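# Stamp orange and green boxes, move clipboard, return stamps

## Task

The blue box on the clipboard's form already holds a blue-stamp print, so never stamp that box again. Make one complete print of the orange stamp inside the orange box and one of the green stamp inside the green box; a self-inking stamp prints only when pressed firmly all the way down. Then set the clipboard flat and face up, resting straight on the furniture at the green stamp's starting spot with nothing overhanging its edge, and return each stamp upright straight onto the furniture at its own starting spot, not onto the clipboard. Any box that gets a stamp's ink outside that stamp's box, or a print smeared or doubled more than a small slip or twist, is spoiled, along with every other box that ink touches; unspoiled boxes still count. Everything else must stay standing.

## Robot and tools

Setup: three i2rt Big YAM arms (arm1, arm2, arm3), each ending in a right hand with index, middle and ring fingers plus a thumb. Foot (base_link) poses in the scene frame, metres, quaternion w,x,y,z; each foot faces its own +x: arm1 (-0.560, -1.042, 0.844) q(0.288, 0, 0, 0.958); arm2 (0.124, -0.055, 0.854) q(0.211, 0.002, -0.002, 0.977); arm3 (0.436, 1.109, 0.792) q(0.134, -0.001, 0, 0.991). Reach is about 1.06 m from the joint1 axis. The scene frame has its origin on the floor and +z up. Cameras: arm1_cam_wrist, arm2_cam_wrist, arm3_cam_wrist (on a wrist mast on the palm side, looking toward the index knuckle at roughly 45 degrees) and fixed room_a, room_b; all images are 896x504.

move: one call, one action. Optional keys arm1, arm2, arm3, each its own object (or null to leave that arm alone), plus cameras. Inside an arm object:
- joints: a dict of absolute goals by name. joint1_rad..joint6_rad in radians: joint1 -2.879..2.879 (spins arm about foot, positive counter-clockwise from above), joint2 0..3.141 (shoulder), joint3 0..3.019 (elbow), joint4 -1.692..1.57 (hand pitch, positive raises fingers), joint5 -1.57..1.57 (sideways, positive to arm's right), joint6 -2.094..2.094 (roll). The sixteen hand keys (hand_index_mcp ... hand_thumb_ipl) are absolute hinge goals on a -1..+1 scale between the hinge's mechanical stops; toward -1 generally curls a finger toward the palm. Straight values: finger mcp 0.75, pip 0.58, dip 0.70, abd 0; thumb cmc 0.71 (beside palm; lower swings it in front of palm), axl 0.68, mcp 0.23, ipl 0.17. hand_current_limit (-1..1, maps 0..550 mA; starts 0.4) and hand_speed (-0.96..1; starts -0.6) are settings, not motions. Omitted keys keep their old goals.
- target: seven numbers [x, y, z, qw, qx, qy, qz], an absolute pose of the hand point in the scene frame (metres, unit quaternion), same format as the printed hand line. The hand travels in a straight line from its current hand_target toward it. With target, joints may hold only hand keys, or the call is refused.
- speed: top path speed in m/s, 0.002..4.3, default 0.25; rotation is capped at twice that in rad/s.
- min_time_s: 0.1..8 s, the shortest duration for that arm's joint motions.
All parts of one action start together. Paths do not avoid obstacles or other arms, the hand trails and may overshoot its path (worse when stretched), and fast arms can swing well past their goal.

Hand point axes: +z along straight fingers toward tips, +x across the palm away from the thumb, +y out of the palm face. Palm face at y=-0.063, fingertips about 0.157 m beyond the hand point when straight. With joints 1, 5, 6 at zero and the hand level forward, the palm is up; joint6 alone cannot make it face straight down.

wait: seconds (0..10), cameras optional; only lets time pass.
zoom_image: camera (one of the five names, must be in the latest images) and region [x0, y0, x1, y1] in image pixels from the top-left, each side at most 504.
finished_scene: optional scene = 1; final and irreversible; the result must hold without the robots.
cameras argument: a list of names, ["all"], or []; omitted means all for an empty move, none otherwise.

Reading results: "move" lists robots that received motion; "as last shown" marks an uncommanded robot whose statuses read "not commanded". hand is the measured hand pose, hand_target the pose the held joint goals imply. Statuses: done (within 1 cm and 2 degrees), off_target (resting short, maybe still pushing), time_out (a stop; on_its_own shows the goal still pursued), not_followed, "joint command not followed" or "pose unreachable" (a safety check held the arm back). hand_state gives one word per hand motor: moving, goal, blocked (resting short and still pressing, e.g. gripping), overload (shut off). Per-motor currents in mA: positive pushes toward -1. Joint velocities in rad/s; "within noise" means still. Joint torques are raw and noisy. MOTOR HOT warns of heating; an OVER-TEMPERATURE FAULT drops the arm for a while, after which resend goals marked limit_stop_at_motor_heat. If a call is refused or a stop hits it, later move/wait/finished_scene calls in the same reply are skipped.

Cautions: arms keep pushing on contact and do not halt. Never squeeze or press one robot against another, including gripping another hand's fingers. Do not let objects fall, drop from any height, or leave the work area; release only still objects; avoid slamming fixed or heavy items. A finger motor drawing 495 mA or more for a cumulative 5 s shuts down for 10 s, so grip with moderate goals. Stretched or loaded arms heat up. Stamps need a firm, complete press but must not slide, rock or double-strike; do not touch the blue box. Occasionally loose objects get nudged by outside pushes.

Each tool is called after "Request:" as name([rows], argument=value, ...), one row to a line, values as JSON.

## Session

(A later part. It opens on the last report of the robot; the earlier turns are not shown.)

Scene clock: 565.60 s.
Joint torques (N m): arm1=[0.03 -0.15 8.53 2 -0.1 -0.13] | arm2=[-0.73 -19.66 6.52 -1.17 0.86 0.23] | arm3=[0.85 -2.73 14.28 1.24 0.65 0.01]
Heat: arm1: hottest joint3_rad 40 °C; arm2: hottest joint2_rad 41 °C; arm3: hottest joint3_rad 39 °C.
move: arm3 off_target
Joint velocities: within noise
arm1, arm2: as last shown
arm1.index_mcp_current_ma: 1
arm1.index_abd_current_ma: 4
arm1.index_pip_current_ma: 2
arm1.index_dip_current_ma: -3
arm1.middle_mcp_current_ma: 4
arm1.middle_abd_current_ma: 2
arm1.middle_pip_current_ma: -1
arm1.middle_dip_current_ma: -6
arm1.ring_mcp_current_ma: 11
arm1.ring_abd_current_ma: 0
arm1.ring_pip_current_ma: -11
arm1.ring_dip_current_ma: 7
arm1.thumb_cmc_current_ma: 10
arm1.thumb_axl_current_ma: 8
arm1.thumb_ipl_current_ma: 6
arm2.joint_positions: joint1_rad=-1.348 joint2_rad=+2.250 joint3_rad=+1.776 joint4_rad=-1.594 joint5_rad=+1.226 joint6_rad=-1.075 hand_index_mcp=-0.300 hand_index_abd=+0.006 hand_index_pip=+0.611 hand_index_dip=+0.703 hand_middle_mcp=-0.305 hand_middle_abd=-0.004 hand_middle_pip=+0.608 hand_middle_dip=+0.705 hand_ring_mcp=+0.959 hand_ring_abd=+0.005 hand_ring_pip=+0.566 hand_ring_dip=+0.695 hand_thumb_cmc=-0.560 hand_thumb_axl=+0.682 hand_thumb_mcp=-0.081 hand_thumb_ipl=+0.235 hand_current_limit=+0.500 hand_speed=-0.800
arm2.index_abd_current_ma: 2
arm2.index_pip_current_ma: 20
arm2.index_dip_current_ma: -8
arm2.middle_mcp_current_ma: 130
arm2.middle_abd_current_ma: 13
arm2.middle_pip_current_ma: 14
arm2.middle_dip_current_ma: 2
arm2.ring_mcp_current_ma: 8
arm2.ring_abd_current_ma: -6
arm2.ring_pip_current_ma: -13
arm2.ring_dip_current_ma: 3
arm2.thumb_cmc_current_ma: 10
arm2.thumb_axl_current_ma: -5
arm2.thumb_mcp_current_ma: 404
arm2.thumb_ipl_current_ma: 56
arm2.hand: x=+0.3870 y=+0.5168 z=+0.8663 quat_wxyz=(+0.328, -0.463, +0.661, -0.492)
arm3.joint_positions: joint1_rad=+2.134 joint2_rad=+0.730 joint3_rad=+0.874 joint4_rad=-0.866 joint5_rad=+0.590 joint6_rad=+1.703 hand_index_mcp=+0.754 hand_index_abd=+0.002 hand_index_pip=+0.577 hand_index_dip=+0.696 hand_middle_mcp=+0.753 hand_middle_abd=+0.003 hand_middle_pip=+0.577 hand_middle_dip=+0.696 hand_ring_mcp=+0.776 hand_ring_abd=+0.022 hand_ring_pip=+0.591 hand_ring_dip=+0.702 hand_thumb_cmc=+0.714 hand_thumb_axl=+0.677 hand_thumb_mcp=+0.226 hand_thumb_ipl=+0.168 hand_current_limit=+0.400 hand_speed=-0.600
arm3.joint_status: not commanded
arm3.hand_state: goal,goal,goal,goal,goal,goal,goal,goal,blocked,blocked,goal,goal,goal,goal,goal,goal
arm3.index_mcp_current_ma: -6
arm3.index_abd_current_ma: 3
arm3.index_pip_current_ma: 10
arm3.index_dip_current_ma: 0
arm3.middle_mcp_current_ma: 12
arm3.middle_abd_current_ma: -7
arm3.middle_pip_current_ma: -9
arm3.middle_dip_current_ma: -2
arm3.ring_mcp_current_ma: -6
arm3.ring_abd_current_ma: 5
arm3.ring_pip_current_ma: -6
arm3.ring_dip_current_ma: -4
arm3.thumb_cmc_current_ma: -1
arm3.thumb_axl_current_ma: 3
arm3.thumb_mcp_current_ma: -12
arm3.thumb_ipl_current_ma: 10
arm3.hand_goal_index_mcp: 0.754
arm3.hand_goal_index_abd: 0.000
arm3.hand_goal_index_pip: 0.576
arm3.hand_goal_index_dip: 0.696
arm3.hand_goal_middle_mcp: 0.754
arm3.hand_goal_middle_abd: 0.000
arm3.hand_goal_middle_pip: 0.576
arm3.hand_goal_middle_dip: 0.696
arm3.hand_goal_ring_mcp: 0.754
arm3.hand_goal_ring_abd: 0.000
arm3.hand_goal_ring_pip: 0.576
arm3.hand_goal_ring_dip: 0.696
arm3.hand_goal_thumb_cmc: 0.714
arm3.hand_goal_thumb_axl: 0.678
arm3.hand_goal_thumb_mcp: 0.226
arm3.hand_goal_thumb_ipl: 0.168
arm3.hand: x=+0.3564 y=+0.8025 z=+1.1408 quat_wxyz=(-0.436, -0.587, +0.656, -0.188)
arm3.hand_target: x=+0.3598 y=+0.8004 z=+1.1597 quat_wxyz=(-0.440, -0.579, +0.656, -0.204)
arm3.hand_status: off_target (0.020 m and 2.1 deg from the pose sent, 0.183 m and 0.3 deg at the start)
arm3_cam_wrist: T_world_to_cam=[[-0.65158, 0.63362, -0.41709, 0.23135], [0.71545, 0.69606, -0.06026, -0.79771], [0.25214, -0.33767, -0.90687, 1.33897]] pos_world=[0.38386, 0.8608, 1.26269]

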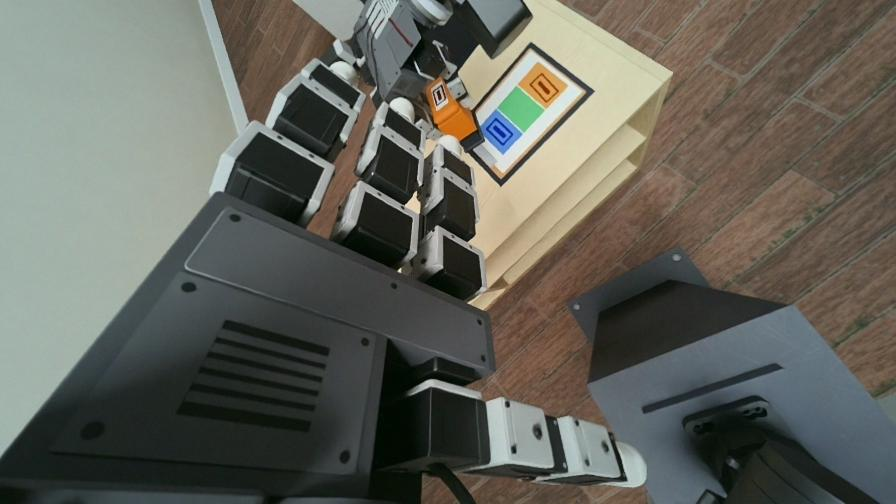

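Request:
move(arm2={"target": [0.575, 0.53, 0.85, 0.3074, -0.4123, 0.6915, -0.507], "speed": 0.2}, cameras=["arm3_cam_wrist", "room_a", "room_b"])

Request:
zoom_image(camera="room_b", region=[440, 130, 600, 230])

Request:
zoom_image(camera="room_a", region=[370, 180, 490, 270])

Scene clock: 569.47 s.
Joint torques (N m): arm1=[0.03 -0.09 8.54 1.99 -0.09 -0.13] | arm2=[-1.26 -23.12 9.03 0.69 1.04 0] | arm3=[0.85 -2.32 14.31 1.21 0.6 -0.08]
Heat: arm1: hottest joint3_rad 40 °C; arm2: hottest joint2_rad 41 °C; arm3: hottest joint3_rad 39 °C.
move: arm2 off_target
Joint velocities: within noise
arm1, arm3: as last shown
arm1.index_abd_current_ma: 5
arm1.index_pip_current_ma: 5
arm1.index_dip_current_ma: -8
arm1.middle_mcp_current_ma: 6
arm1.middle_abd_current_ma: -1
arm1.middle_pip_current_ma: -3
arm1.ring_mcp_current_ma: 0
arm1.ring_abd_current_ma: -4
arm1.ring_pip_current_ma: -9
arm1.ring_dip_current_ma: 5
arm1.thumb_cmc_current_ma: 5
arm1.thumb_axl_current_ma: 14
arm1.thumb_mcp_current_ma: 5
arm1.thumb_ipl_current_ma: -7
arm2.joint_positions: joint1_rad=-1.606 joint2_rad=+2.430 joint3_rad=+2.042 joint4_rad=-1.328 joint5_rad=+1.273 joint6_rad=-1.465 hand_index_mcp=-0.300 hand_index_abd=+0.006 hand_index_pip=+0.611 hand_index_dip=+0.703 hand_middle_mcp=-0.305 hand_middle_abd=-0.005 hand_middle_pip=+0.608 hand_middle_dip=+0.705 hand_ring_mcp=+0.959 hand_ring_abd=+0.005 hand_ring_pip=+0.566 hand_ring_dip=+0.695 hand_thumb_cmc=-0.560 hand_thumb_axl=+0.682 hand_thumb_mcp=-0.081 hand_thumb_ipl=+0.235 hand_current_limit=+0.500 hand_speed=-0.800
arm2.joint_status: not commanded
arm2.hand_state: blocked,goal,blocked,goal,blocked,goal,blocked,goal,blocked,goal,goal,goal,goal,goal,blocked,blocked
arm2.index_mcp_current_ma: 130
arm2.index_abd_current_ma: -7
arm2.index_pip_current_ma: 21
arm2.index_dip_current_ma: -9
arm2.middle_mcp_current_ma: 131
arm2.middle_abd_current_ma: 4
arm2.middle_pip_current_ma: 12
arm2.middle_dip_current_ma: 13
arm2.ring_mcp_current_ma: -2
arm2.ring_abd_current_ma: -13
arm2.ring_pip_current_ma: -9
arm2.ring_dip_current_ma: 10
arm2.thumb_cmc_current_ma: 7
arm2.thumb_axl_current_ma: -6
arm2.thumb_mcp_current_ma: 409
arm2.thumb_ipl_current_ma: 53
arm2.hand_goal_index_mcp: -0.440
arm2.hand_goal_index_abd: 0.000
arm2.hand_goal_index_pip: 0.576
arm2.hand_goal_index_dip: 0.696
arm2.hand_goal_middle_mcp: -0.440
arm2.hand_goal_middle_abd: 0.000
arm2.hand_goal_middle_pip: 0.576
arm2.hand_goal_middle_dip: 0.696
arm2.hand_goal_ring_mcp: 0.980
arm2.hand_goal_ring_abd: 0.000
arm2.hand_goal_ring_pip: 0.576
arm2.hand_goal_ring_dip: 0.696
arm2.hand_goal_thumb_cmc: -0.570
arm2.hand_goal_thumb_axl: 0.678
arm2.hand_goal_thumb_mcp: -0.300
arm2.hand_goal_thumb_ipl: 0.168
arm2.hand: x=+0.5666 y=+0.5157 z=+0.8319 quat_wxyz=(+0.291, -0.424, +0.684, -0.517)
arm2.hand_target: x=+0.5744 y=+0.5292 z=+0.8504 quat_wxyz=(+0.308, -0.412, +0.692, -0.507)
arm2.hand_status: off_target (0.025 m and 2.7 deg from the pose sent, 0.189 m and 7.4 deg at the start)
arm3.index_mcp_current_ma: -8
arm3.index_abd_current_ma: 8
arm3.index_pip_current_ma: 6
arm3.index_dip_current_ma: 2
arm3.middle_mcp_current_ma: 7
arm3.middle_abd_current_ma: -11
arm3.middle_pip_current_ma: -11
arm3.middle_dip_current_ma: 3
arm3.ring_mcp_current_ma: -4
arm3.ring_abd_current_ma: 7
arm3.ring_pip_current_ma: -11
arm3.ring_dip_current_ma: -5
arm3.thumb_cmc_current_ma: 1
arm3.thumb_axl_current_ma: 5
arm3.thumb_mcp_current_ma: -9
arm3.thumb_ipl_current_ma: 8
arm3.hand: x=+0.3564 y=+0.8026 z=+1.1407 quat_wxyz=(-0.436, -0.587, +0.656, -0.188)
arm3.hand_target: x=+0.3597 y=+0.8004 z=+1.1598 quat_wxyz=(-0.440, -0.579, +0.656, -0.204)
arm3_cam_wrist: T_world_to_cam=[[-0.65131, 0.63375, -0.41733, 0.23133], [0.71562, 0.6959, -0.06007, -0.79796], [0.25235, -0.33777, -0.90677, 1.3388]] pos_world=[0.38386, 0.8609, 1.26259]

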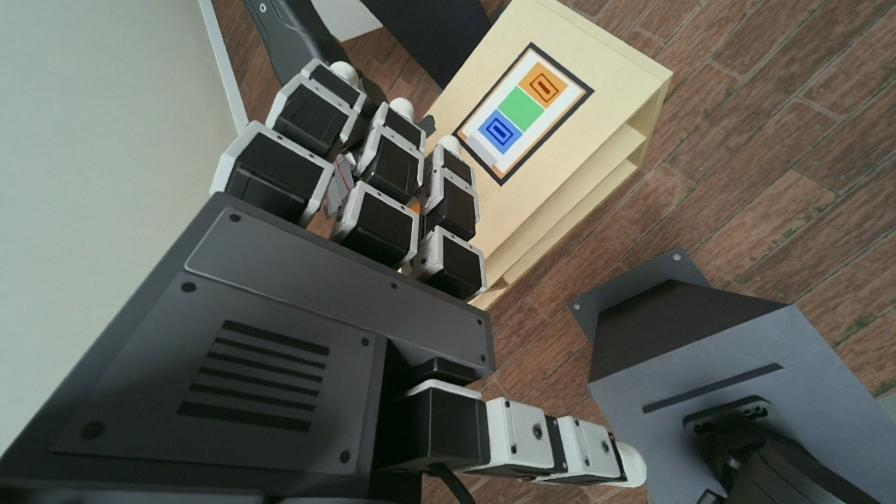

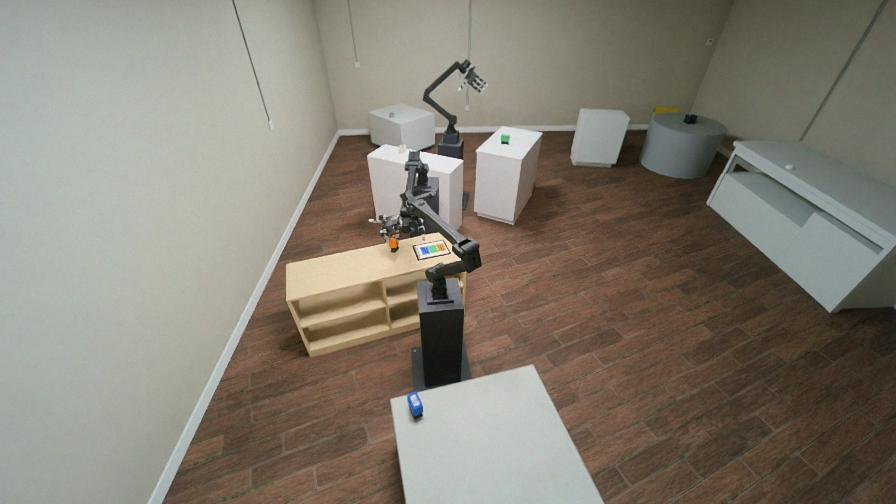

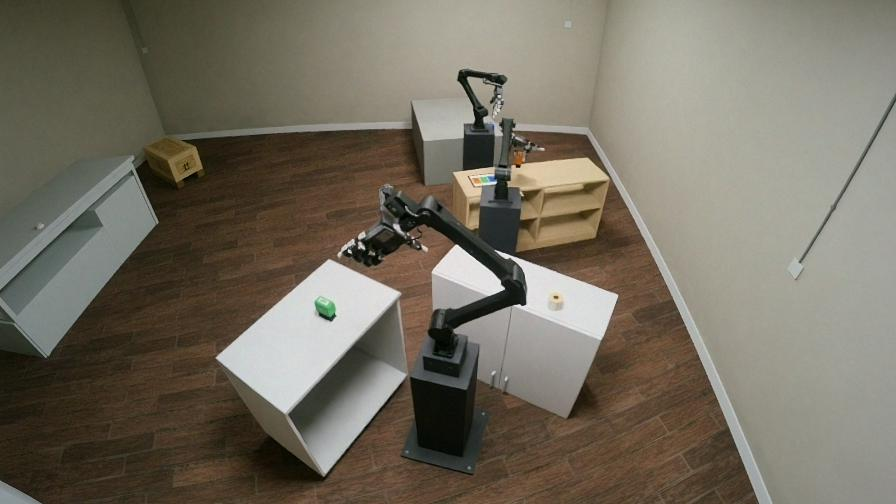

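Scaled by 3.150 from the camera's image (finer frame: 1280x720).

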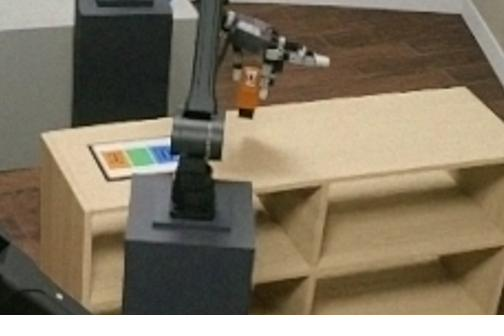

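Scaled by 4.200 from the camera's image (finer frame: 1280x720).

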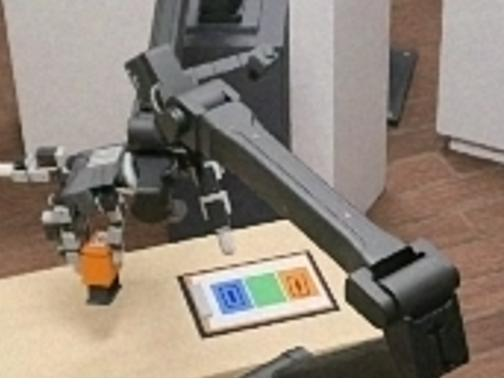

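Request:
move(arm2={"target": [0.578, 0.535, 0.765, 0.320, -0.405, 0.697, -0.497], "speed": 0.12}, cameras=["room_a", "room_b"])

Request:
zoom_image(camera="room_b", region=[490, 130, 550, 190])

Request:
zoom_image(camera="room_a", region=[370, 200, 430, 260])

Scene clock: 573.23 s.
Joint torques (N m): arm1=[-0.03 -0.21 8.54 2 -0.1 -0.14] | arm2=[-1.2 -23.82 6.49 0.92 1.06 0.01] | arm3=[0.79 -2.96 14.31 1.32 0.63 -0.04]
Heat: arm1: hottest joint3_rad 40 °C; arm2: hottest joint2_rad 41 °C; arm3: hottest joint3_rad 39 °C.
move: arm2 off_target
Joint velocities: within noise
arm1, arm3: as last shown
arm1.index_mcp_current_ma: -2
arm1.index_abd_current_ma: 3
arm1.index_pip_current_ma: 18
arm1.index_dip_current_ma: 0
arm1.middle_mcp_current_ma: 4
arm1.middle_abd_current_ma: 2
arm1.middle_pip_current_ma: 4
arm1.middle_dip_current_ma: -10
arm1.ring_mcp_current_ma: -4
arm1.ring_pip_current_ma: -6
arm1.ring_dip_current_ma: 7
arm1.thumb_axl_current_ma: 1
arm1.thumb_mcp_current_ma: 4
arm1.thumb_ipl_current_ma: -10
arm2.joint_positions: joint1_rad=-1.606 joint2_rad=+2.538 joint3_rad=+2.033 joint4_rad=-1.129 joint5_rad=+1.269 joint6_rad=-1.488 hand_index_mcp=-0.300 hand_index_abd=+0.005 hand_index_pip=+0.611 hand_index_dip=+0.703 hand_middle_mcp=-0.305 hand_middle_abd=-0.005 hand_middle_pip=+0.608 hand_middle_dip=+0.705 hand_ring_mcp=+0.959 hand_ring_abd=+0.005 hand_ring_pip=+0.567 hand_ring_dip=+0.695 hand_thumb_cmc=-0.561 hand_thumb_axl=+0.682 hand_thumb_mcp=-0.081 hand_thumb_ipl=+0.235 hand_current_limit=+0.500 hand_speed=-0.800
arm2.joint_status: not commanded
arm2.hand_state: blocked,goal,blocked,goal,blocked,goal,blocked,goal,blocked,goal,goal,goal,goal,goal,blocked,blocked
arm2.index_mcp_current_ma: 129
arm2.index_abd_current_ma: -8
arm2.index_pip_current_ma: 16
arm2.index_dip_current_ma: -1
arm2.middle_mcp_current_ma: 129
arm2.middle_abd_current_ma: 7
arm2.middle_pip_current_ma: 11
arm2.middle_dip_current_ma: 3
arm2.ring_mcp_current_ma: 3
arm2.ring_abd_current_ma: -7
arm2.ring_pip_current_ma: -8
arm2.ring_dip_current_ma: 7
arm2.thumb_cmc_current_ma: 8
arm2.thumb_axl_current_ma: -6
arm2.thumb_mcp_current_ma: 403
arm2.thumb_ipl_current_ma: 54
arm2.hand_goal_index_mcp: -0.440
arm2.hand_goal_index_abd: 0.000
arm2.hand_goal_index_pip: 0.576
arm2.hand_goal_index_dip: 0.696
arm2.hand_goal_middle_mcp: -0.440
arm2.hand_goal_middle_abd: 0.000
arm2.hand_goal_middle_pip: 0.576
arm2.hand_goal_middle_dip: 0.696
arm2.hand_goal_ring_mcp: 0.980
arm2.hand_goal_ring_abd: 0.000
arm2.hand_goal_ring_pip: 0.576
arm2.hand_goal_ring_dip: 0.696
arm2.hand_goal_thumb_cmc: -0.570
arm2.hand_goal_thumb_axl: 0.678
arm2.hand_goal_thumb_mcp: -0.300
arm2.hand_goal_thumb_ipl: 0.168
arm2.hand: x=+0.5724 y=+0.5297 z=+0.7545 quat_wxyz=(+0.312, -0.412, +0.694, -0.502)
arm2.hand_target: x=+0.5778 y=+0.5349 z=+0.7652 quat_wxyz=(+0.320, -0.405, +0.697, -0.497)
arm2.hand_status: off_target (0.013 m and 1.4 deg from the pose sent, 0.071 m and 4.8 deg at the start)
arm3.index_mcp_current_ma: -3
arm3.index_pip_current_ma: 7
arm3.index_dip_current_ma: 3
arm3.middle_mcp_current_ma: 11
arm3.middle_abd_current_ma: -8
arm3.middle_pip_current_ma: -8
arm3.middle_dip_current_ma: -5
arm3.ring_mcp_current_ma: -8
arm3.ring_abd_current_ma: 0
arm3.ring_dip_current_ma: -2
arm3.thumb_cmc_current_ma: 2
arm3.thumb_axl_current_ma: 9
arm3.thumb_ipl_current_ma: 10

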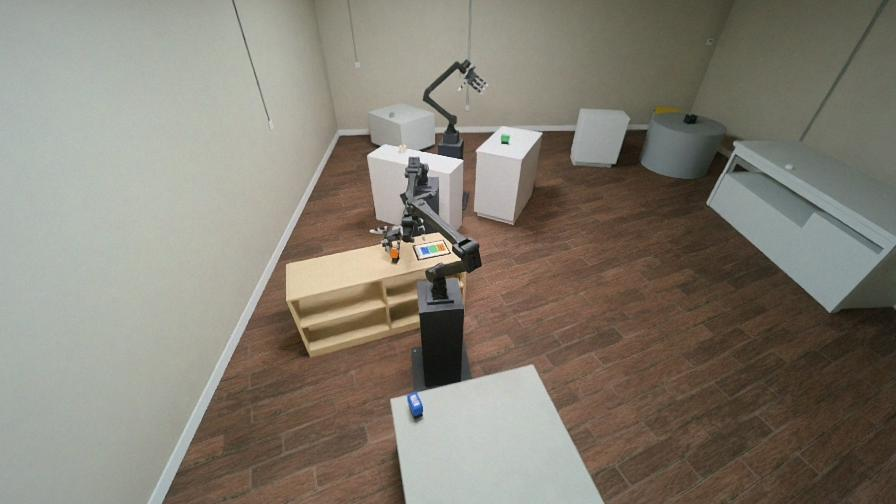

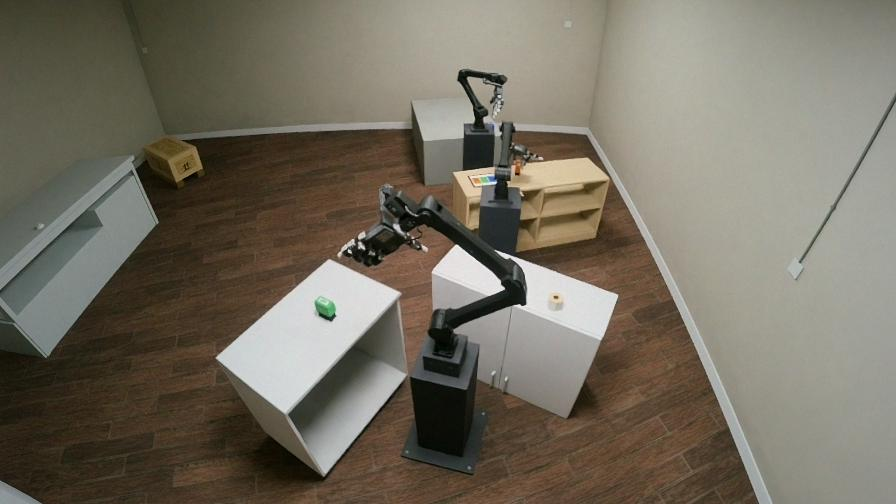

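Scaled by 8.400 from the camera's image (finer frame: 1280x720).

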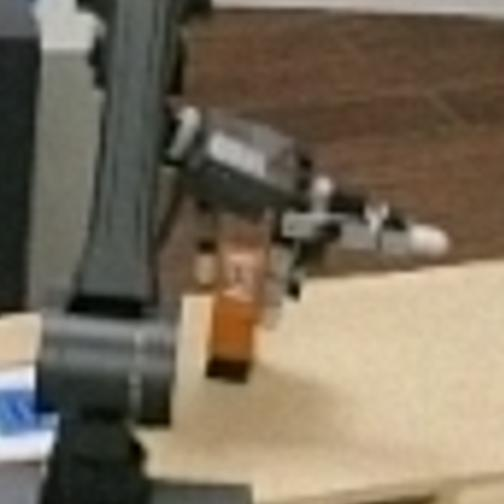

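Scaled by 8.400 from the camera's image (finer frame: 1280x720).

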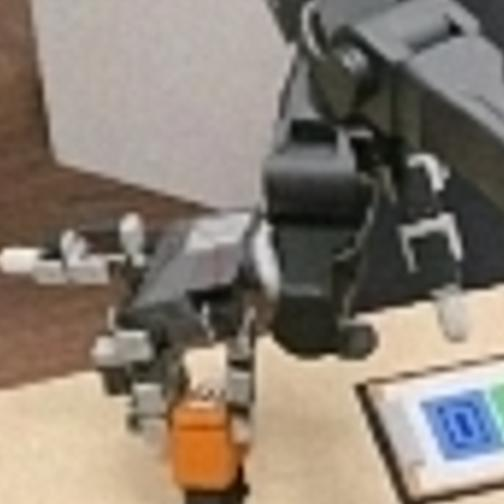

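Request:
move(arm2={"target": [0.578, 0.535, 0.745, 0.320, -0.405, 0.697, -0.497], "speed": 0.05})

Request:
move(arm2={"target": [0.578, 0.535, 0.735, 0.320, -0.405, 0.697, -0.497], "speed": 0.04}, cameras=["room_a", "room_b"])

Request:
zoom_image(camera="room_b", region=[490, 130, 550, 190])

Request:
zoom_image(camera="room_a", region=[370, 220, 430, 280])

Scene clock: 576.23 s.
Joint torques (N m): arm1=[-0.03 -0.21 8.57 1.99 -0.09 -0.13] | arm2=[-1.26 -21.83 6.79 0.98 1.05 0.02] | arm3=[1.26 -2.78 14.42 1.31 0.54 -0.01]
Heat: arm1: hottest joint3_rad 40 °C; arm2: hottest joint2_rad 42 °C; arm3: hottest joint3_rad 40 °C.
move: arm2 done
Joint velocities: within noise
arm1, arm3: as last shown
arm1.index_mcp_current_ma: -5
arm1.index_abd_current_ma: 6
arm1.index_pip_current_ma: 16
arm1.index_dip_current_ma: -3
arm1.middle_mcp_current_ma: 1
arm1.middle_abd_current_ma: -5
arm1.middle_dip_current_ma: -5
arm1.ring_mcp_current_ma: 3
arm1.ring_abd_current_ma: 3
arm1.ring_pip_current_ma: -8
arm1.ring_dip_current_ma: 14
arm1.thumb_cmc_current_ma: 15
arm1.thumb_axl_current_ma: 13
arm1.thumb_mcp_current_ma: 5
arm1.thumb_ipl_current_ma: -12
arm2.joint_positions: joint1_rad=-1.606 joint2_rad=+2.543 joint3_rad=+2.033 joint4_rad=-1.100 joint5_rad=+1.269 joint6_rad=-1.490 hand_index_mcp=-0.299 hand_index_abd=-0.003 hand_index_pip=+0.616 hand_index_dip=+0.705 hand_middle_mcp=-0.308 hand_middle_abd=-0.006 hand_middle_pip=+0.608 hand_middle_dip=+0.705 hand_ring_mcp=+0.959 hand_ring_abd=+0.005 hand_ring_pip=+0.567 hand_ring_dip=+0.695 hand_thumb_cmc=-0.560 hand_thumb_axl=+0.682 hand_thumb_mcp=-0.081 hand_thumb_ipl=+0.235 hand_current_limit=+0.500 hand_speed=-0.800
arm2.joint_status: not commanded
arm2.hand_state: blocked,goal,blocked,goal,blocked,goal,blocked,goal,blocked,goal,goal,goal,goal,goal,blocked,blocked
arm2.index_mcp_current_ma: 134
arm2.index_abd_current_ma: -5
arm2.index_pip_current_ma: 17
arm2.index_dip_current_ma: -15
arm2.middle_mcp_current_ma: 122
arm2.middle_abd_current_ma: 6
arm2.middle_pip_current_ma: 12
arm2.middle_dip_current_ma: 2
arm2.ring_mcp_current_ma: 4
arm2.ring_abd_current_ma: -5
arm2.ring_pip_current_ma: -9
arm2.ring_dip_current_ma: 10
arm2.thumb_cmc_current_ma: 12
arm2.thumb_axl_current_ma: -6
arm2.thumb_mcp_current_ma: 402
arm2.thumb_ipl_current_ma: 45
arm2.hand_goal_index_mcp: -0.440
arm2.hand_goal_index_abd: 0.000
arm2.hand_goal_index_pip: 0.576
arm2.hand_goal_index_dip: 0.696
arm2.hand_goal_middle_mcp: -0.440
arm2.hand_goal_middle_abd: 0.000
arm2.hand_goal_middle_pip: 0.576
arm2.hand_goal_middle_dip: 0.696
arm2.hand_goal_ring_mcp: 0.980
arm2.hand_goal_ring_abd: 0.000
arm2.hand_goal_ring_pip: 0.576
arm2.hand_goal_ring_dip: 0.696
arm2.hand_goal_thumb_cmc: -0.570
arm2.hand_goal_thumb_axl: 0.678
arm2.hand_goal_thumb_mcp: -0.300
arm2.hand_goal_thumb_ipl: 0.168
arm2.hand: x=+0.5745 y=+0.5341 z=+0.7521 quat_wxyz=(+0.320, -0.406, +0.697, -0.497)
arm2.hand_target: x=+0.5777 y=+0.5348 z=+0.7450 quat_wxyz=(+0.320, -0.405, +0.697, -0.497)
arm2.hand_status: done (0.008 m and 0.1 deg from the pose sent, 0.012 m and 1.4 deg at the start)
arm3.index_mcp_current_ma: -7
arm3.index_abd_current_ma: 9
arm3.index_pip_current_ma: 10
arm3.index_dip_current_ma: 2
arm3.middle_mcp_current_ma: 12
arm3.middle_abd_current_ma: -7
arm3.middle_pip_current_ma: -7
arm3.middle_dip_current_ma: 0
arm3.ring_mcp_current_ma: -10
arm3.ring_abd_current_ma: 5
arm3.ring_pip_current_ma: -10
arm3.ring_dip_current_ma: 1
arm3.thumb_cmc_current_ma: -3
arm3.thumb_axl_current_ma: 4
arm3.thumb_ipl_current_ma: 5
pictures: none

Scene clock: 577.20 s.
Joint torques (N m): arm1=[0.03 -0.15 8.54 1.98 -0.09 -0.14] | arm2=[-1.26 -20.89 6.9 0.83 1.05 0.02] | arm3=[0.67 -2.84 14.2 1.35 0.6 -0.03]
Heat: arm1: hottest joint3_rad 40 °C; arm2: hottest joint2_rad 42 °C; arm3: hottest joint3_rad 40 °C.
move: arm2 off_target
Joint velocities: within noise
arm1.joint_positions: joint1_rad=+0.107 joint2_rad=+0.639 joint3_rad=+1.372 joint4_rad=-1.403 joint5_rad=-0.093 joint6_rad=+1.215 hand_index_mcp=+0.753 hand_index_abd=+0.000 hand_index_pip=+0.577 hand_index_dip=+0.696 hand_middle_mcp=+0.753 hand_middle_abd=+0.000 hand_middle_pip=+0.577 hand_middle_dip=+0.696 hand_ring_mcp=+0.753 hand_ring_abd=+0.000 hand_ring_pip=+0.577 hand_ring_dip=+0.696 hand_thumb_cmc=+0.714 hand_thumb_axl=+0.677 hand_thumb_mcp=+0.225 hand_thumb_ipl=+0.168 hand_current_limit=+0.400 hand_speed=-0.600
arm1.joint_status: not commanded
arm1.hand_state: goal,goal,goal,goal,goal,goal,goal,goal,goal,goal,goal,goal,goal,goal,goal,goal
arm1.index_mcp_current_ma: 2
arm1.index_abd_current_ma: 5
arm1.index_pip_current_ma: 1
arm1.index_dip_current_ma: -1
arm1.middle_mcp_current_ma: -3
arm1.middle_abd_current_ma: 1
arm1.middle_pip_current_ma: 6
arm1.middle_dip_current_ma: 9
arm1.ring_mcp_current_ma: 0
arm1.ring_abd_current_ma: 12
arm1.ring_pip_current_ma: -3
arm1.ring_dip_current_ma: 2
arm1.thumb_cmc_current_ma: 14
arm1.thumb_axl_current_ma: 1
arm1.thumb_mcp_current_ma: 1
arm1.thumb_ipl_current_ma: 2
arm1.hand_goal_index_mcp: 0.754
arm1.hand_goal_index_abd: 0.000
arm1.hand_goal_index_pip: 0.576
arm1.hand_goal_index_dip: 0.696
arm1.hand_goal_middle_mcp: 0.754
arm1.hand_goal_middle_abd: 0.000
arm1.hand_goal_middle_pip: 0.576
arm1.hand_goal_middle_dip: 0.696
arm1.hand_goal_ring_mcp: 0.754
arm1.hand_goal_ring_abd: 0.000
arm1.hand_goal_ring_pip: 0.576
arm1.hand_goal_ring_dip: 0.696
arm1.hand_goal_thumb_cmc: 0.714
arm1.hand_goal_thumb_axl: 0.678
arm1.hand_goal_thumb_mcp: 0.226
arm1.hand_goal_thumb_ipl: 0.168
arm1.hand: x=-0.7467 y=-0.8649 z=+1.3582 quat_wxyz=(-0.415, +0.034, +0.899, +0.137)
arm1.hand_target: x=-0.7441 y=-0.8642 z=+1.3721 quat_wxyz=(-0.427, +0.036, +0.892, +0.145)
arm1.hand_status: not commanded
arm2.joint_positions: joint1_rad=-1.606 joint2_rad=+2.548 joint3_rad=+2.033 joint4_rad=-1.083 joint5_rad=+1.269 joint6_rad=-1.490 hand_index_mcp=-0.299 hand_index_abd=+0.000 hand_index_pip=+0.620 hand_index_dip=+0.706 hand_middle_mcp=-0.309 hand_middle_abd=-0.005 hand_middle_pip=+0.608 hand_middle_dip=+0.706 hand_ring_mcp=+0.959 hand_ring_abd=+0.005 hand_ring_pip=+0.567 hand_ring_dip=+0.695 hand_thumb_cmc=-0.555 hand_thumb_axl=+0.682 hand_thumb_mcp=-0.082 hand_thumb_ipl=+0.235 hand_current_limit=+0.500 hand_speed=-0.800
arm2.joint_status: not commanded
arm2.hand_state: blocked,goal,blocked,goal,blocked,goal,blocked,goal,blocked,goal,goal,goal,goal,goal,blocked,blocked
arm2.index_mcp_current_ma: 138
arm2.index_abd_current_ma: -1
arm2.index_pip_current_ma: 29
arm2.index_dip_current_ma: -3
arm2.middle_mcp_current_ma: 123
arm2.middle_abd_current_ma: 1
arm2.middle_pip_current_ma: 11
arm2.middle_dip_current_ma: 1
arm2.ring_mcp_current_ma: 8
arm2.ring_abd_current_ma: -15
arm2.ring_pip_current_ma: -12
arm2.ring_dip_current_ma: 4
arm2.thumb_cmc_current_ma: 9
arm2.thumb_axl_current_ma: -1
arm2.thumb_mcp_current_ma: 398
arm2.thumb_ipl_current_ma: 50
arm2.hand_goal_index_mcp: -0.440
arm2.hand_goal_index_abd: 0.000
arm2.hand_goal_index_pip: 0.576
arm2.hand_goal_index_dip: 0.696
arm2.hand_goal_middle_mcp: -0.440
arm2.hand_goal_middle_abd: 0.000
arm2.hand_goal_middle_pip: 0.576
arm2.hand_goal_middle_dip: 0.696
arm2.hand_goal_ring_mcp: 0.980
arm2.hand_goal_ring_abd: 0.000
arm2.hand_goal_ring_pip: 0.576
arm2.hand_goal_ring_dip: 0.696
arm2.hand_goal_thumb_cmc: -0.570
arm2.hand_goal_thumb_axl: 0.678
arm2.hand_goal_thumb_mcp: -0.300
arm2.hand_goal_thumb_ipl: 0.168
arm2.hand: x=+0.5756 y=+0.5362 z=+0.7490 quat_wxyz=(+0.324, -0.403, +0.699, -0.494)
arm2.hand_target: x=+0.5776 y=+0.5346 z=+0.7350 quat_wxyz=(+0.320, -0.405, +0.697, -0.497)
arm2.hand_status: off_target (0.014 m and 0.6 deg from the pose sent, 0.018 m and 0.1 deg at the start)
arm3: as last shown
arm3.index_mcp_current_ma: -4
arm3.index_abd_current_ma: 7
arm3.middle_mcp_current_ma: 6
arm3.middle_pip_current_ma: -10
arm3.ring_mcp_current_ma: -5
arm3.ring_abd_current_ma: 7
arm3.ring_dip_current_ma: -1
arm3.thumb_cmc_current_ma: 2
arm3.thumb_axl_current_ma: 7
arm3.thumb_mcp_current_ma: -4
arm3.thumb_ipl_current_ma: 6

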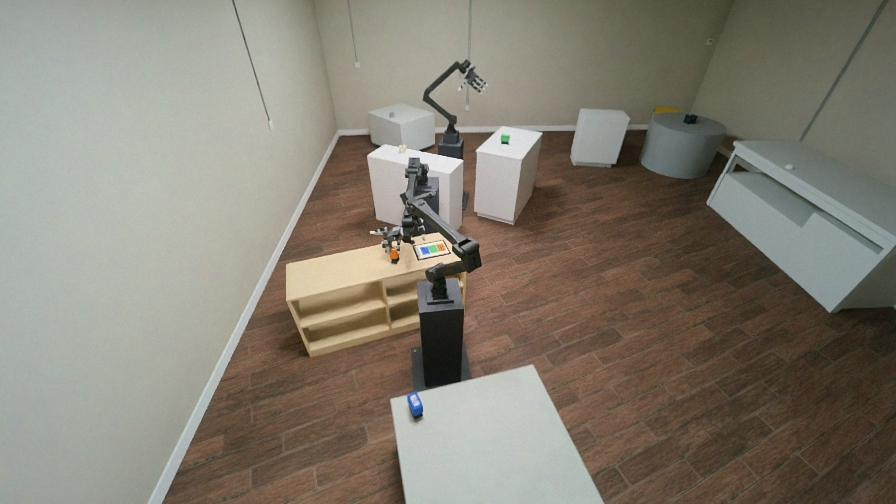

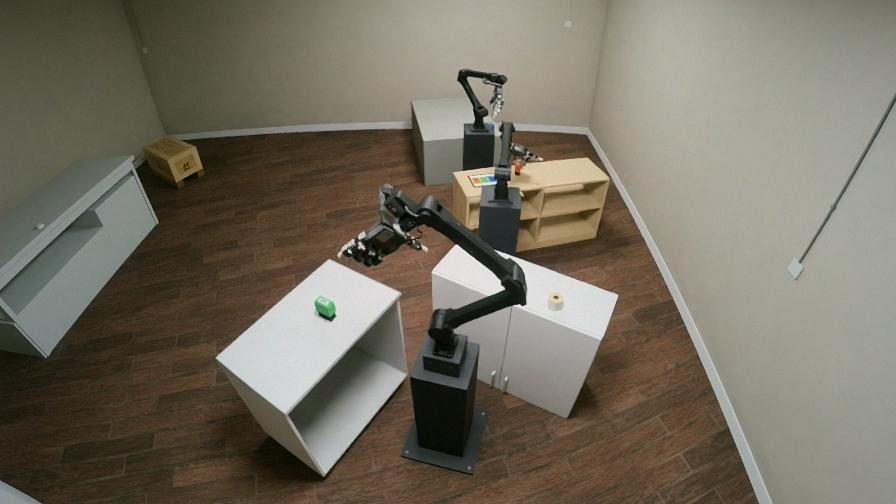

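Scaled by 8.400 from the camera's image (finer frame: 1280x720).

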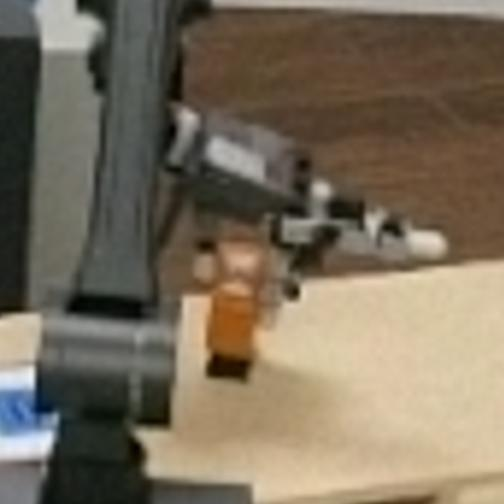

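Scaled by 8.400 from the camera's image (finer frame: 1280x720).

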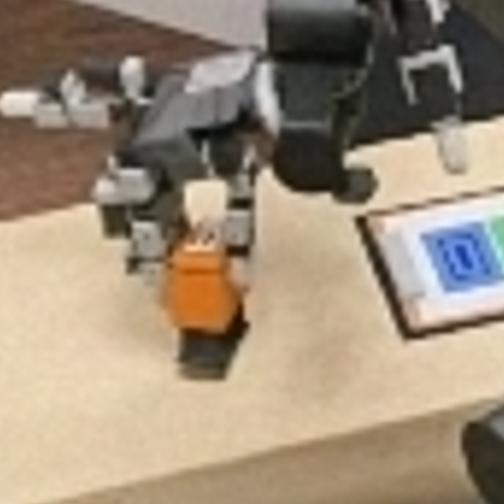

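Request:
move(arm2={"target": [0.578, 0.530, 0.745, 0.3074, -0.4123, 0.6915, -0.507], "speed": 0.05}, cameras=["room_a", "room_b", "arm2_cam_wrist"])

Request:
zoom_image(camera="room_b", region=[490, 130, 550, 190])

Request:
zoom_image(camera="room_a", region=[370, 220, 430, 280])

Scene clock: 582.07 s.
Joint torques (N m): arm1=[-0.03 -0.26 8.57 1.99 -0.09 -0.13] | arm2=[-1.49 -21.66 8.09 -0.28 1.1 0.02] | arm3=[0.15 -2.9 14.27 1.33 0.61 -0.04]
Heat: arm1: hottest joint3_rad 40 °C; arm2: hottest joint2_rad 42 °C; arm3: hottest joint3_rad 40 °C.
move: arm2 done
Joint velocities: within noise
arm1, arm3: as last shown
arm1.index_mcp_current_ma: -2
arm1.index_abd_current_ma: -3
arm1.index_pip_current_ma: 10
arm1.index_dip_current_ma: -9
arm1.middle_mcp_current_ma: 0
arm1.middle_abd_current_ma: 6
arm1.middle_pip_current_ma: -1
arm1.middle_dip_current_ma: -4
arm1.ring_mcp_current_ma: 7
arm1.ring_abd_current_ma: -5
arm1.ring_pip_current_ma: -5
arm1.ring_dip_current_ma: 7
arm1.thumb_cmc_current_ma: 7
arm1.thumb_axl_current_ma: 13
arm1.thumb_mcp_current_ma: 9
arm1.thumb_ipl_current_ma: -4
arm2.joint_positions: joint1_rad=-1.606 joint2_rad=+2.548 joint3_rad=+2.033 joint4_rad=-1.118 joint5_rad=+1.271 joint6_rad=-1.490 hand_index_mcp=-0.299 hand_index_abd=+0.007 hand_index_pip=+0.620 hand_index_dip=+0.706 hand_middle_mcp=-0.309 hand_middle_abd=+0.000 hand_middle_pip=+0.609 hand_middle_dip=+0.708 hand_ring_mcp=+0.959 hand_ring_abd=+0.004 hand_ring_pip=+0.567 hand_ring_dip=+0.695 hand_thumb_cmc=-0.553 hand_thumb_axl=+0.682 hand_thumb_mcp=-0.083 hand_thumb_ipl=+0.235 hand_current_limit=+0.500 hand_speed=-0.800
arm2.joint_status: not commanded
arm2.hand_state: blocked,goal,blocked,goal,blocked,goal,blocked,goal,blocked,goal,goal,goal,goal,goal,blocked,blocked
arm2.index_mcp_current_ma: 131
arm2.index_abd_current_ma: -2
arm2.index_pip_current_ma: 23
arm2.index_dip_current_ma: -9
arm2.middle_mcp_current_ma: 129
arm2.middle_abd_current_ma: 10
arm2.middle_pip_current_ma: 14
arm2.middle_dip_current_ma: -3
arm2.ring_mcp_current_ma: 16
arm2.ring_abd_current_ma: -8
arm2.ring_pip_current_ma: -8
arm2.ring_dip_current_ma: 4
arm2.thumb_cmc_current_ma: 6
arm2.thumb_axl_current_ma: -5
arm2.thumb_mcp_current_ma: 398
arm2.thumb_ipl_current_ma: 56
arm2.hand_goal_index_mcp: -0.440
arm2.hand_goal_index_abd: 0.000
arm2.hand_goal_index_pip: 0.576
arm2.hand_goal_index_dip: 0.696
arm2.hand_goal_middle_mcp: -0.440
arm2.hand_goal_middle_abd: 0.000
arm2.hand_goal_middle_pip: 0.576
arm2.hand_goal_middle_dip: 0.696
arm2.hand_goal_ring_mcp: 0.980
arm2.hand_goal_ring_abd: 0.000
arm2.hand_goal_ring_pip: 0.576
arm2.hand_goal_ring_dip: 0.696
arm2.hand_goal_thumb_cmc: -0.570
arm2.hand_goal_thumb_axl: 0.678
arm2.hand_goal_thumb_mcp: -0.300
arm2.hand_goal_thumb_ipl: 0.168
arm2.hand: x=+0.5726 y=+0.5297 z=+0.7483 quat_wxyz=(+0.312, -0.412, +0.693, -0.503)
arm2.hand_target: x=+0.5777 y=+0.5298 z=+0.7448 quat_wxyz=(+0.308, -0.413, +0.691, -0.507)
arm2.hand_status: done (0.006 m and 0.8 deg from the pose sent, 0.008 m and 2.8 deg at the start)
arm3.index_mcp_current_ma: -3
arm3.index_abd_current_ma: 11
arm3.middle_abd_current_ma: -8
arm3.middle_pip_current_ma: -9
arm3.middle_dip_current_ma: -1
arm3.ring_mcp_current_ma: 0
arm3.ring_pip_current_ma: -7
arm3.ring_dip_current_ma: -3
arm3.thumb_cmc_current_ma: 0
arm3.thumb_axl_current_ma: 6
arm3.thumb_mcp_current_ma: -8
pictures: arm2_cam_wrist, room_a, room_b
arm2_cam_wrist: T_world_to_cam=[[0.23938, 0.79992, -0.55029, -0.1091], [-0.28062, 0.59958, 0.7495, -0.76478], [0.92949, -0.02499, 0.368, -0.67286]] pos_world=[0.43693, 0.529, 0.76078]

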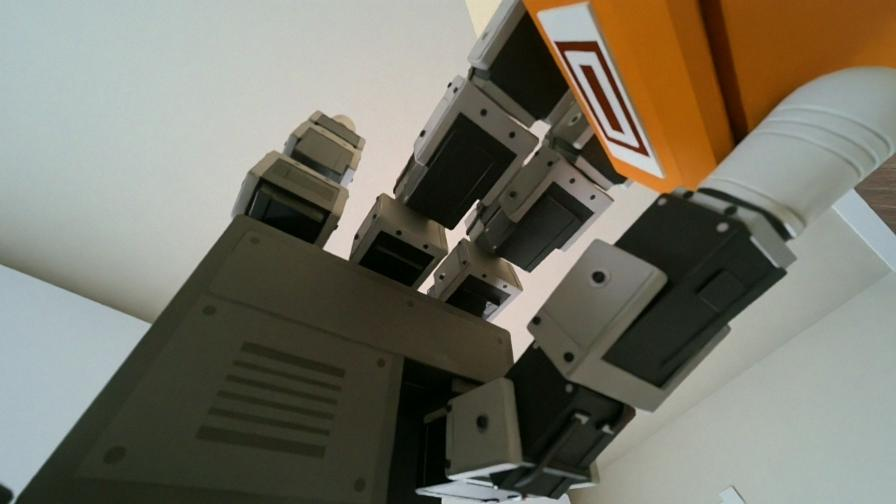

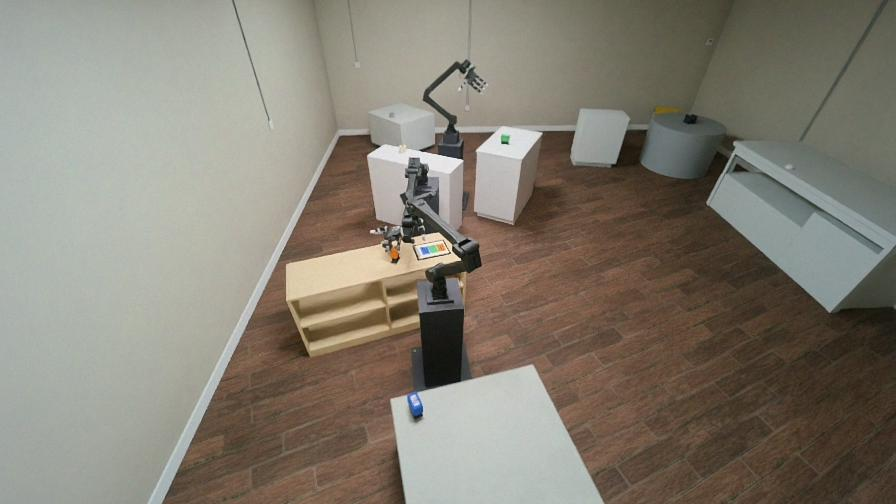

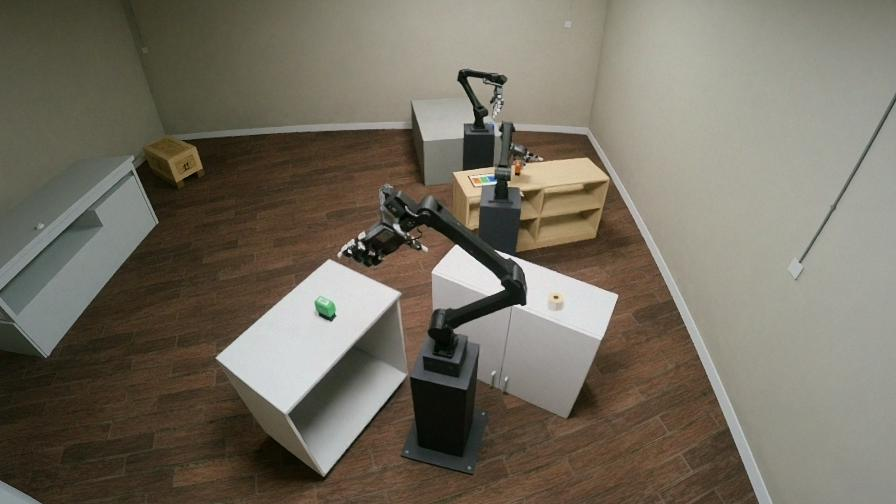

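Scaled by 8.400 from the camera's image (finer frame: 1280x720).

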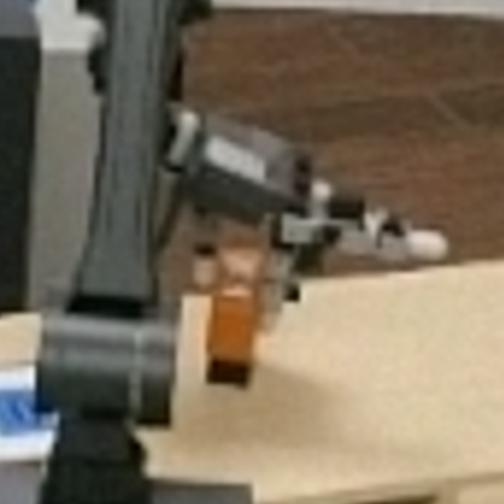

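Scaled by 8.400 from the camera's image (finer frame: 1280x720).

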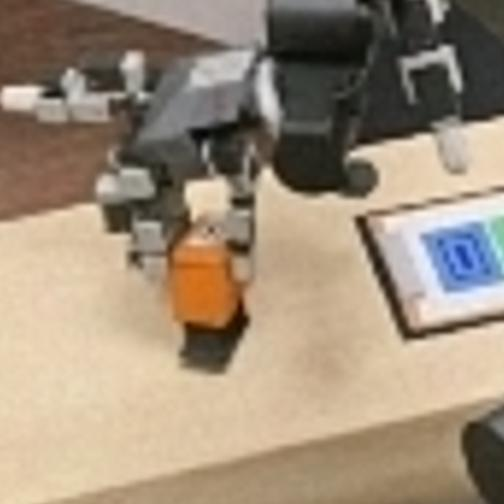

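Request:
zoom_image(camera="arm2_cam_wrist", region=[440, 0, 896, 250])

Request:
zoom_image(camera="room_a", region=[380, 235, 410, 270])

Scaled by 1.105 from the camera's image (finer frame: 1280x720).

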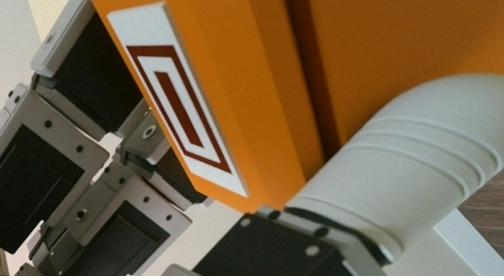

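Scaled by 14.400 from the camera's image (finer frame: 1280x720).

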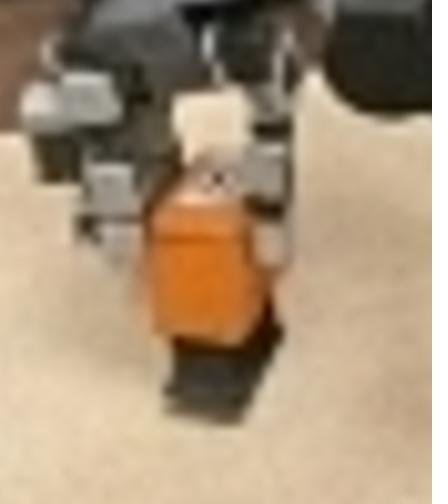

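Request:
move(arm3={"joints": {"joint1_rad": 2.56}, "min_time_s": 1.5}, cameras=["arm3_cam_wrist"])

Request:
zoom_image(camera="arm3_cam_wrist", region=[420, 0, 640, 220])

Scene clock: 592.33 s.
Joint torques (N m): arm1=[-0.03 -0.15 8.55 1.99 -0.09 -0.13] | arm2=[-1.49 -21.42 8.13 -0.32 1.1 0.01] | arm3=[1.26 -2.73 14.2 1.28 0.59 -0.04]
Heat: arm1: hottest joint3_rad 40 °C; arm2: hottest joint2_rad 42 °C; arm3: hottest joint3_rad 41 °C.
move: arm3 done
Joint velocities: within noise
arm1, arm2: as last shown
arm1.index_abd_current_ma: 4
arm1.index_pip_current_ma: 9
arm1.index_dip_current_ma: -11
arm1.middle_mcp_current_ma: 7
arm1.middle_abd_current_ma: 1
arm1.middle_dip_current_ma: 3
arm1.ring_mcp_current_ma: 3
arm1.ring_abd_current_ma: 10
arm1.ring_dip_current_ma: 8
arm1.thumb_cmc_current_ma: 14
arm1.thumb_axl_current_ma: 18
arm1.thumb_mcp_current_ma: 5
arm1.thumb_ipl_current_ma: -1
arm2.index_abd_current_ma: -9
arm2.index_pip_current_ma: 20
arm2.index_dip_current_ma: -11
arm2.middle_mcp_current_ma: 125
arm2.middle_abd_current_ma: 1
arm2.middle_pip_current_ma: 13
arm2.middle_dip_current_ma: 1
arm2.ring_mcp_current_ma: 5
arm2.ring_abd_current_ma: -4
arm2.ring_pip_current_ma: -9
arm2.ring_dip_current_ma: 6
arm2.thumb_cmc_current_ma: 11
arm2.thumb_axl_current_ma: -2
arm2.thumb_mcp_current_ma: 392
arm2.thumb_ipl_current_ma: 49
arm2.hand_target: x=+0.5777 y=+0.5298 z=+0.7448 quat_wxyz=(+0.308, -0.413, +0.691, -0.506)
arm3.joint_positions: joint1_rad=+2.551 joint2_rad=+0.730 joint3_rad=+0.874 joint4_rad=-0.866 joint5_rad=+0.591 joint6_rad=+1.703 hand_index_mcp=+0.754 hand_index_abd=+0.002 hand_index_pip=+0.577 hand_index_dip=+0.696 hand_middle_mcp=+0.754 hand_middle_abd=+0.003 hand_middle_pip=+0.577 hand_middle_dip=+0.696 hand_ring_mcp=+0.776 hand_ring_abd=+0.022 hand_ring_pip=+0.591 hand_ring_dip=+0.702 hand_thumb_cmc=+0.714 hand_thumb_axl=+0.677 hand_thumb_mcp=+0.226 hand_thumb_ipl=+0.168 hand_current_limit=+0.400 hand_speed=-0.600
arm3.joint_status: all done
arm3.hand_state: goal,goal,goal,goal,goal,goal,goal,goal,blocked,blocked,goal,goal,goal,goal,goal,goal
arm3.index_mcp_current_ma: -11
arm3.index_abd_current_ma: 7
arm3.index_pip_current_ma: 9
arm3.index_dip_current_ma: 3
arm3.middle_mcp_current_ma: 10
arm3.middle_abd_current_ma: -8
arm3.middle_pip_current_ma: -10
arm3.middle_dip_current_ma: 3
arm3.ring_mcp_current_ma: -5
arm3.ring_abd_current_ma: 4
arm3.ring_pip_current_ma: -7
arm3.ring_dip_current_ma: -5
arm3.thumb_cmc_current_ma: 2
arm3.thumb_axl_current_ma: 9
arm3.thumb_mcp_current_ma: -7
arm3.thumb_ipl_current_ma: 11
arm3.hand_goal_index_mcp: 0.754
arm3.hand_goal_index_abd: 0.000
arm3.hand_goal_index_pip: 0.576
arm3.hand_goal_index_dip: 0.696
arm3.hand_goal_middle_mcp: 0.754
arm3.hand_goal_middle_abd: 0.000
arm3.hand_goal_middle_pip: 0.576
arm3.hand_goal_middle_dip: 0.696
arm3.hand_goal_ring_mcp: 0.754
arm3.hand_goal_ring_abd: 0.000
arm3.hand_goal_ring_pip: 0.576
arm3.hand_goal_ring_dip: 0.696
arm3.hand_goal_thumb_cmc: 0.714
arm3.hand_goal_thumb_axl: 0.678
arm3.hand_goal_thumb_mcp: 0.226
arm3.hand_goal_thumb_ipl: 0.168
arm3.hand: x=+0.4874 y=+0.7969 z=+1.1410 quat_wxyz=(-0.388, -0.709, +0.521, -0.275)
arm3.hand_target: x=+0.4913 y=+0.7962 z=+1.1600 quat_wxyz=(-0.388, -0.702, +0.522, -0.291)
arm3.hand_status: not commanded
arm3_cam_wrist: T_world_to_cam=[[-0.85204, 0.31556, -0.41767, 0.67216], [0.37285, 0.92588, -0.06109, -0.90276], [0.36743, -0.20778, -0.90654, 1.14412]] pos_world=[0.48892, 0.86147, 1.26279]

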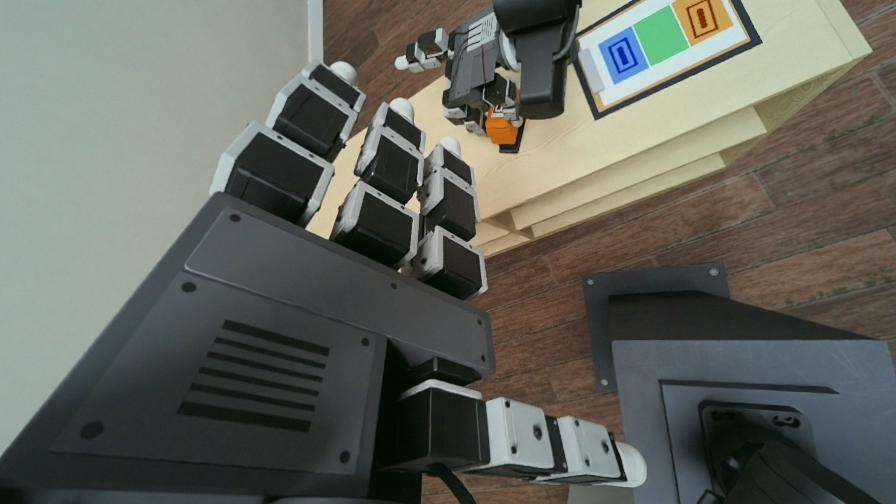

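Scaled by 2.291 from the camera's image (finer frame: 1280x720).

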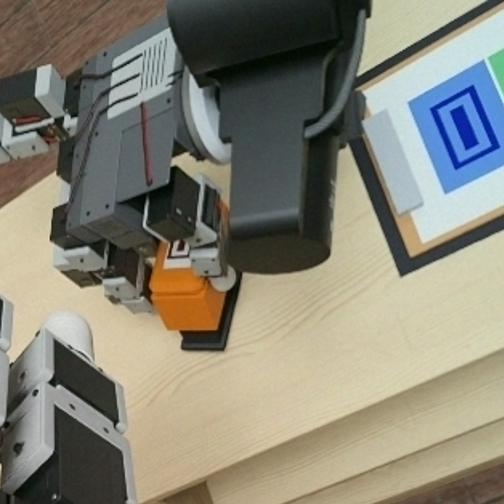

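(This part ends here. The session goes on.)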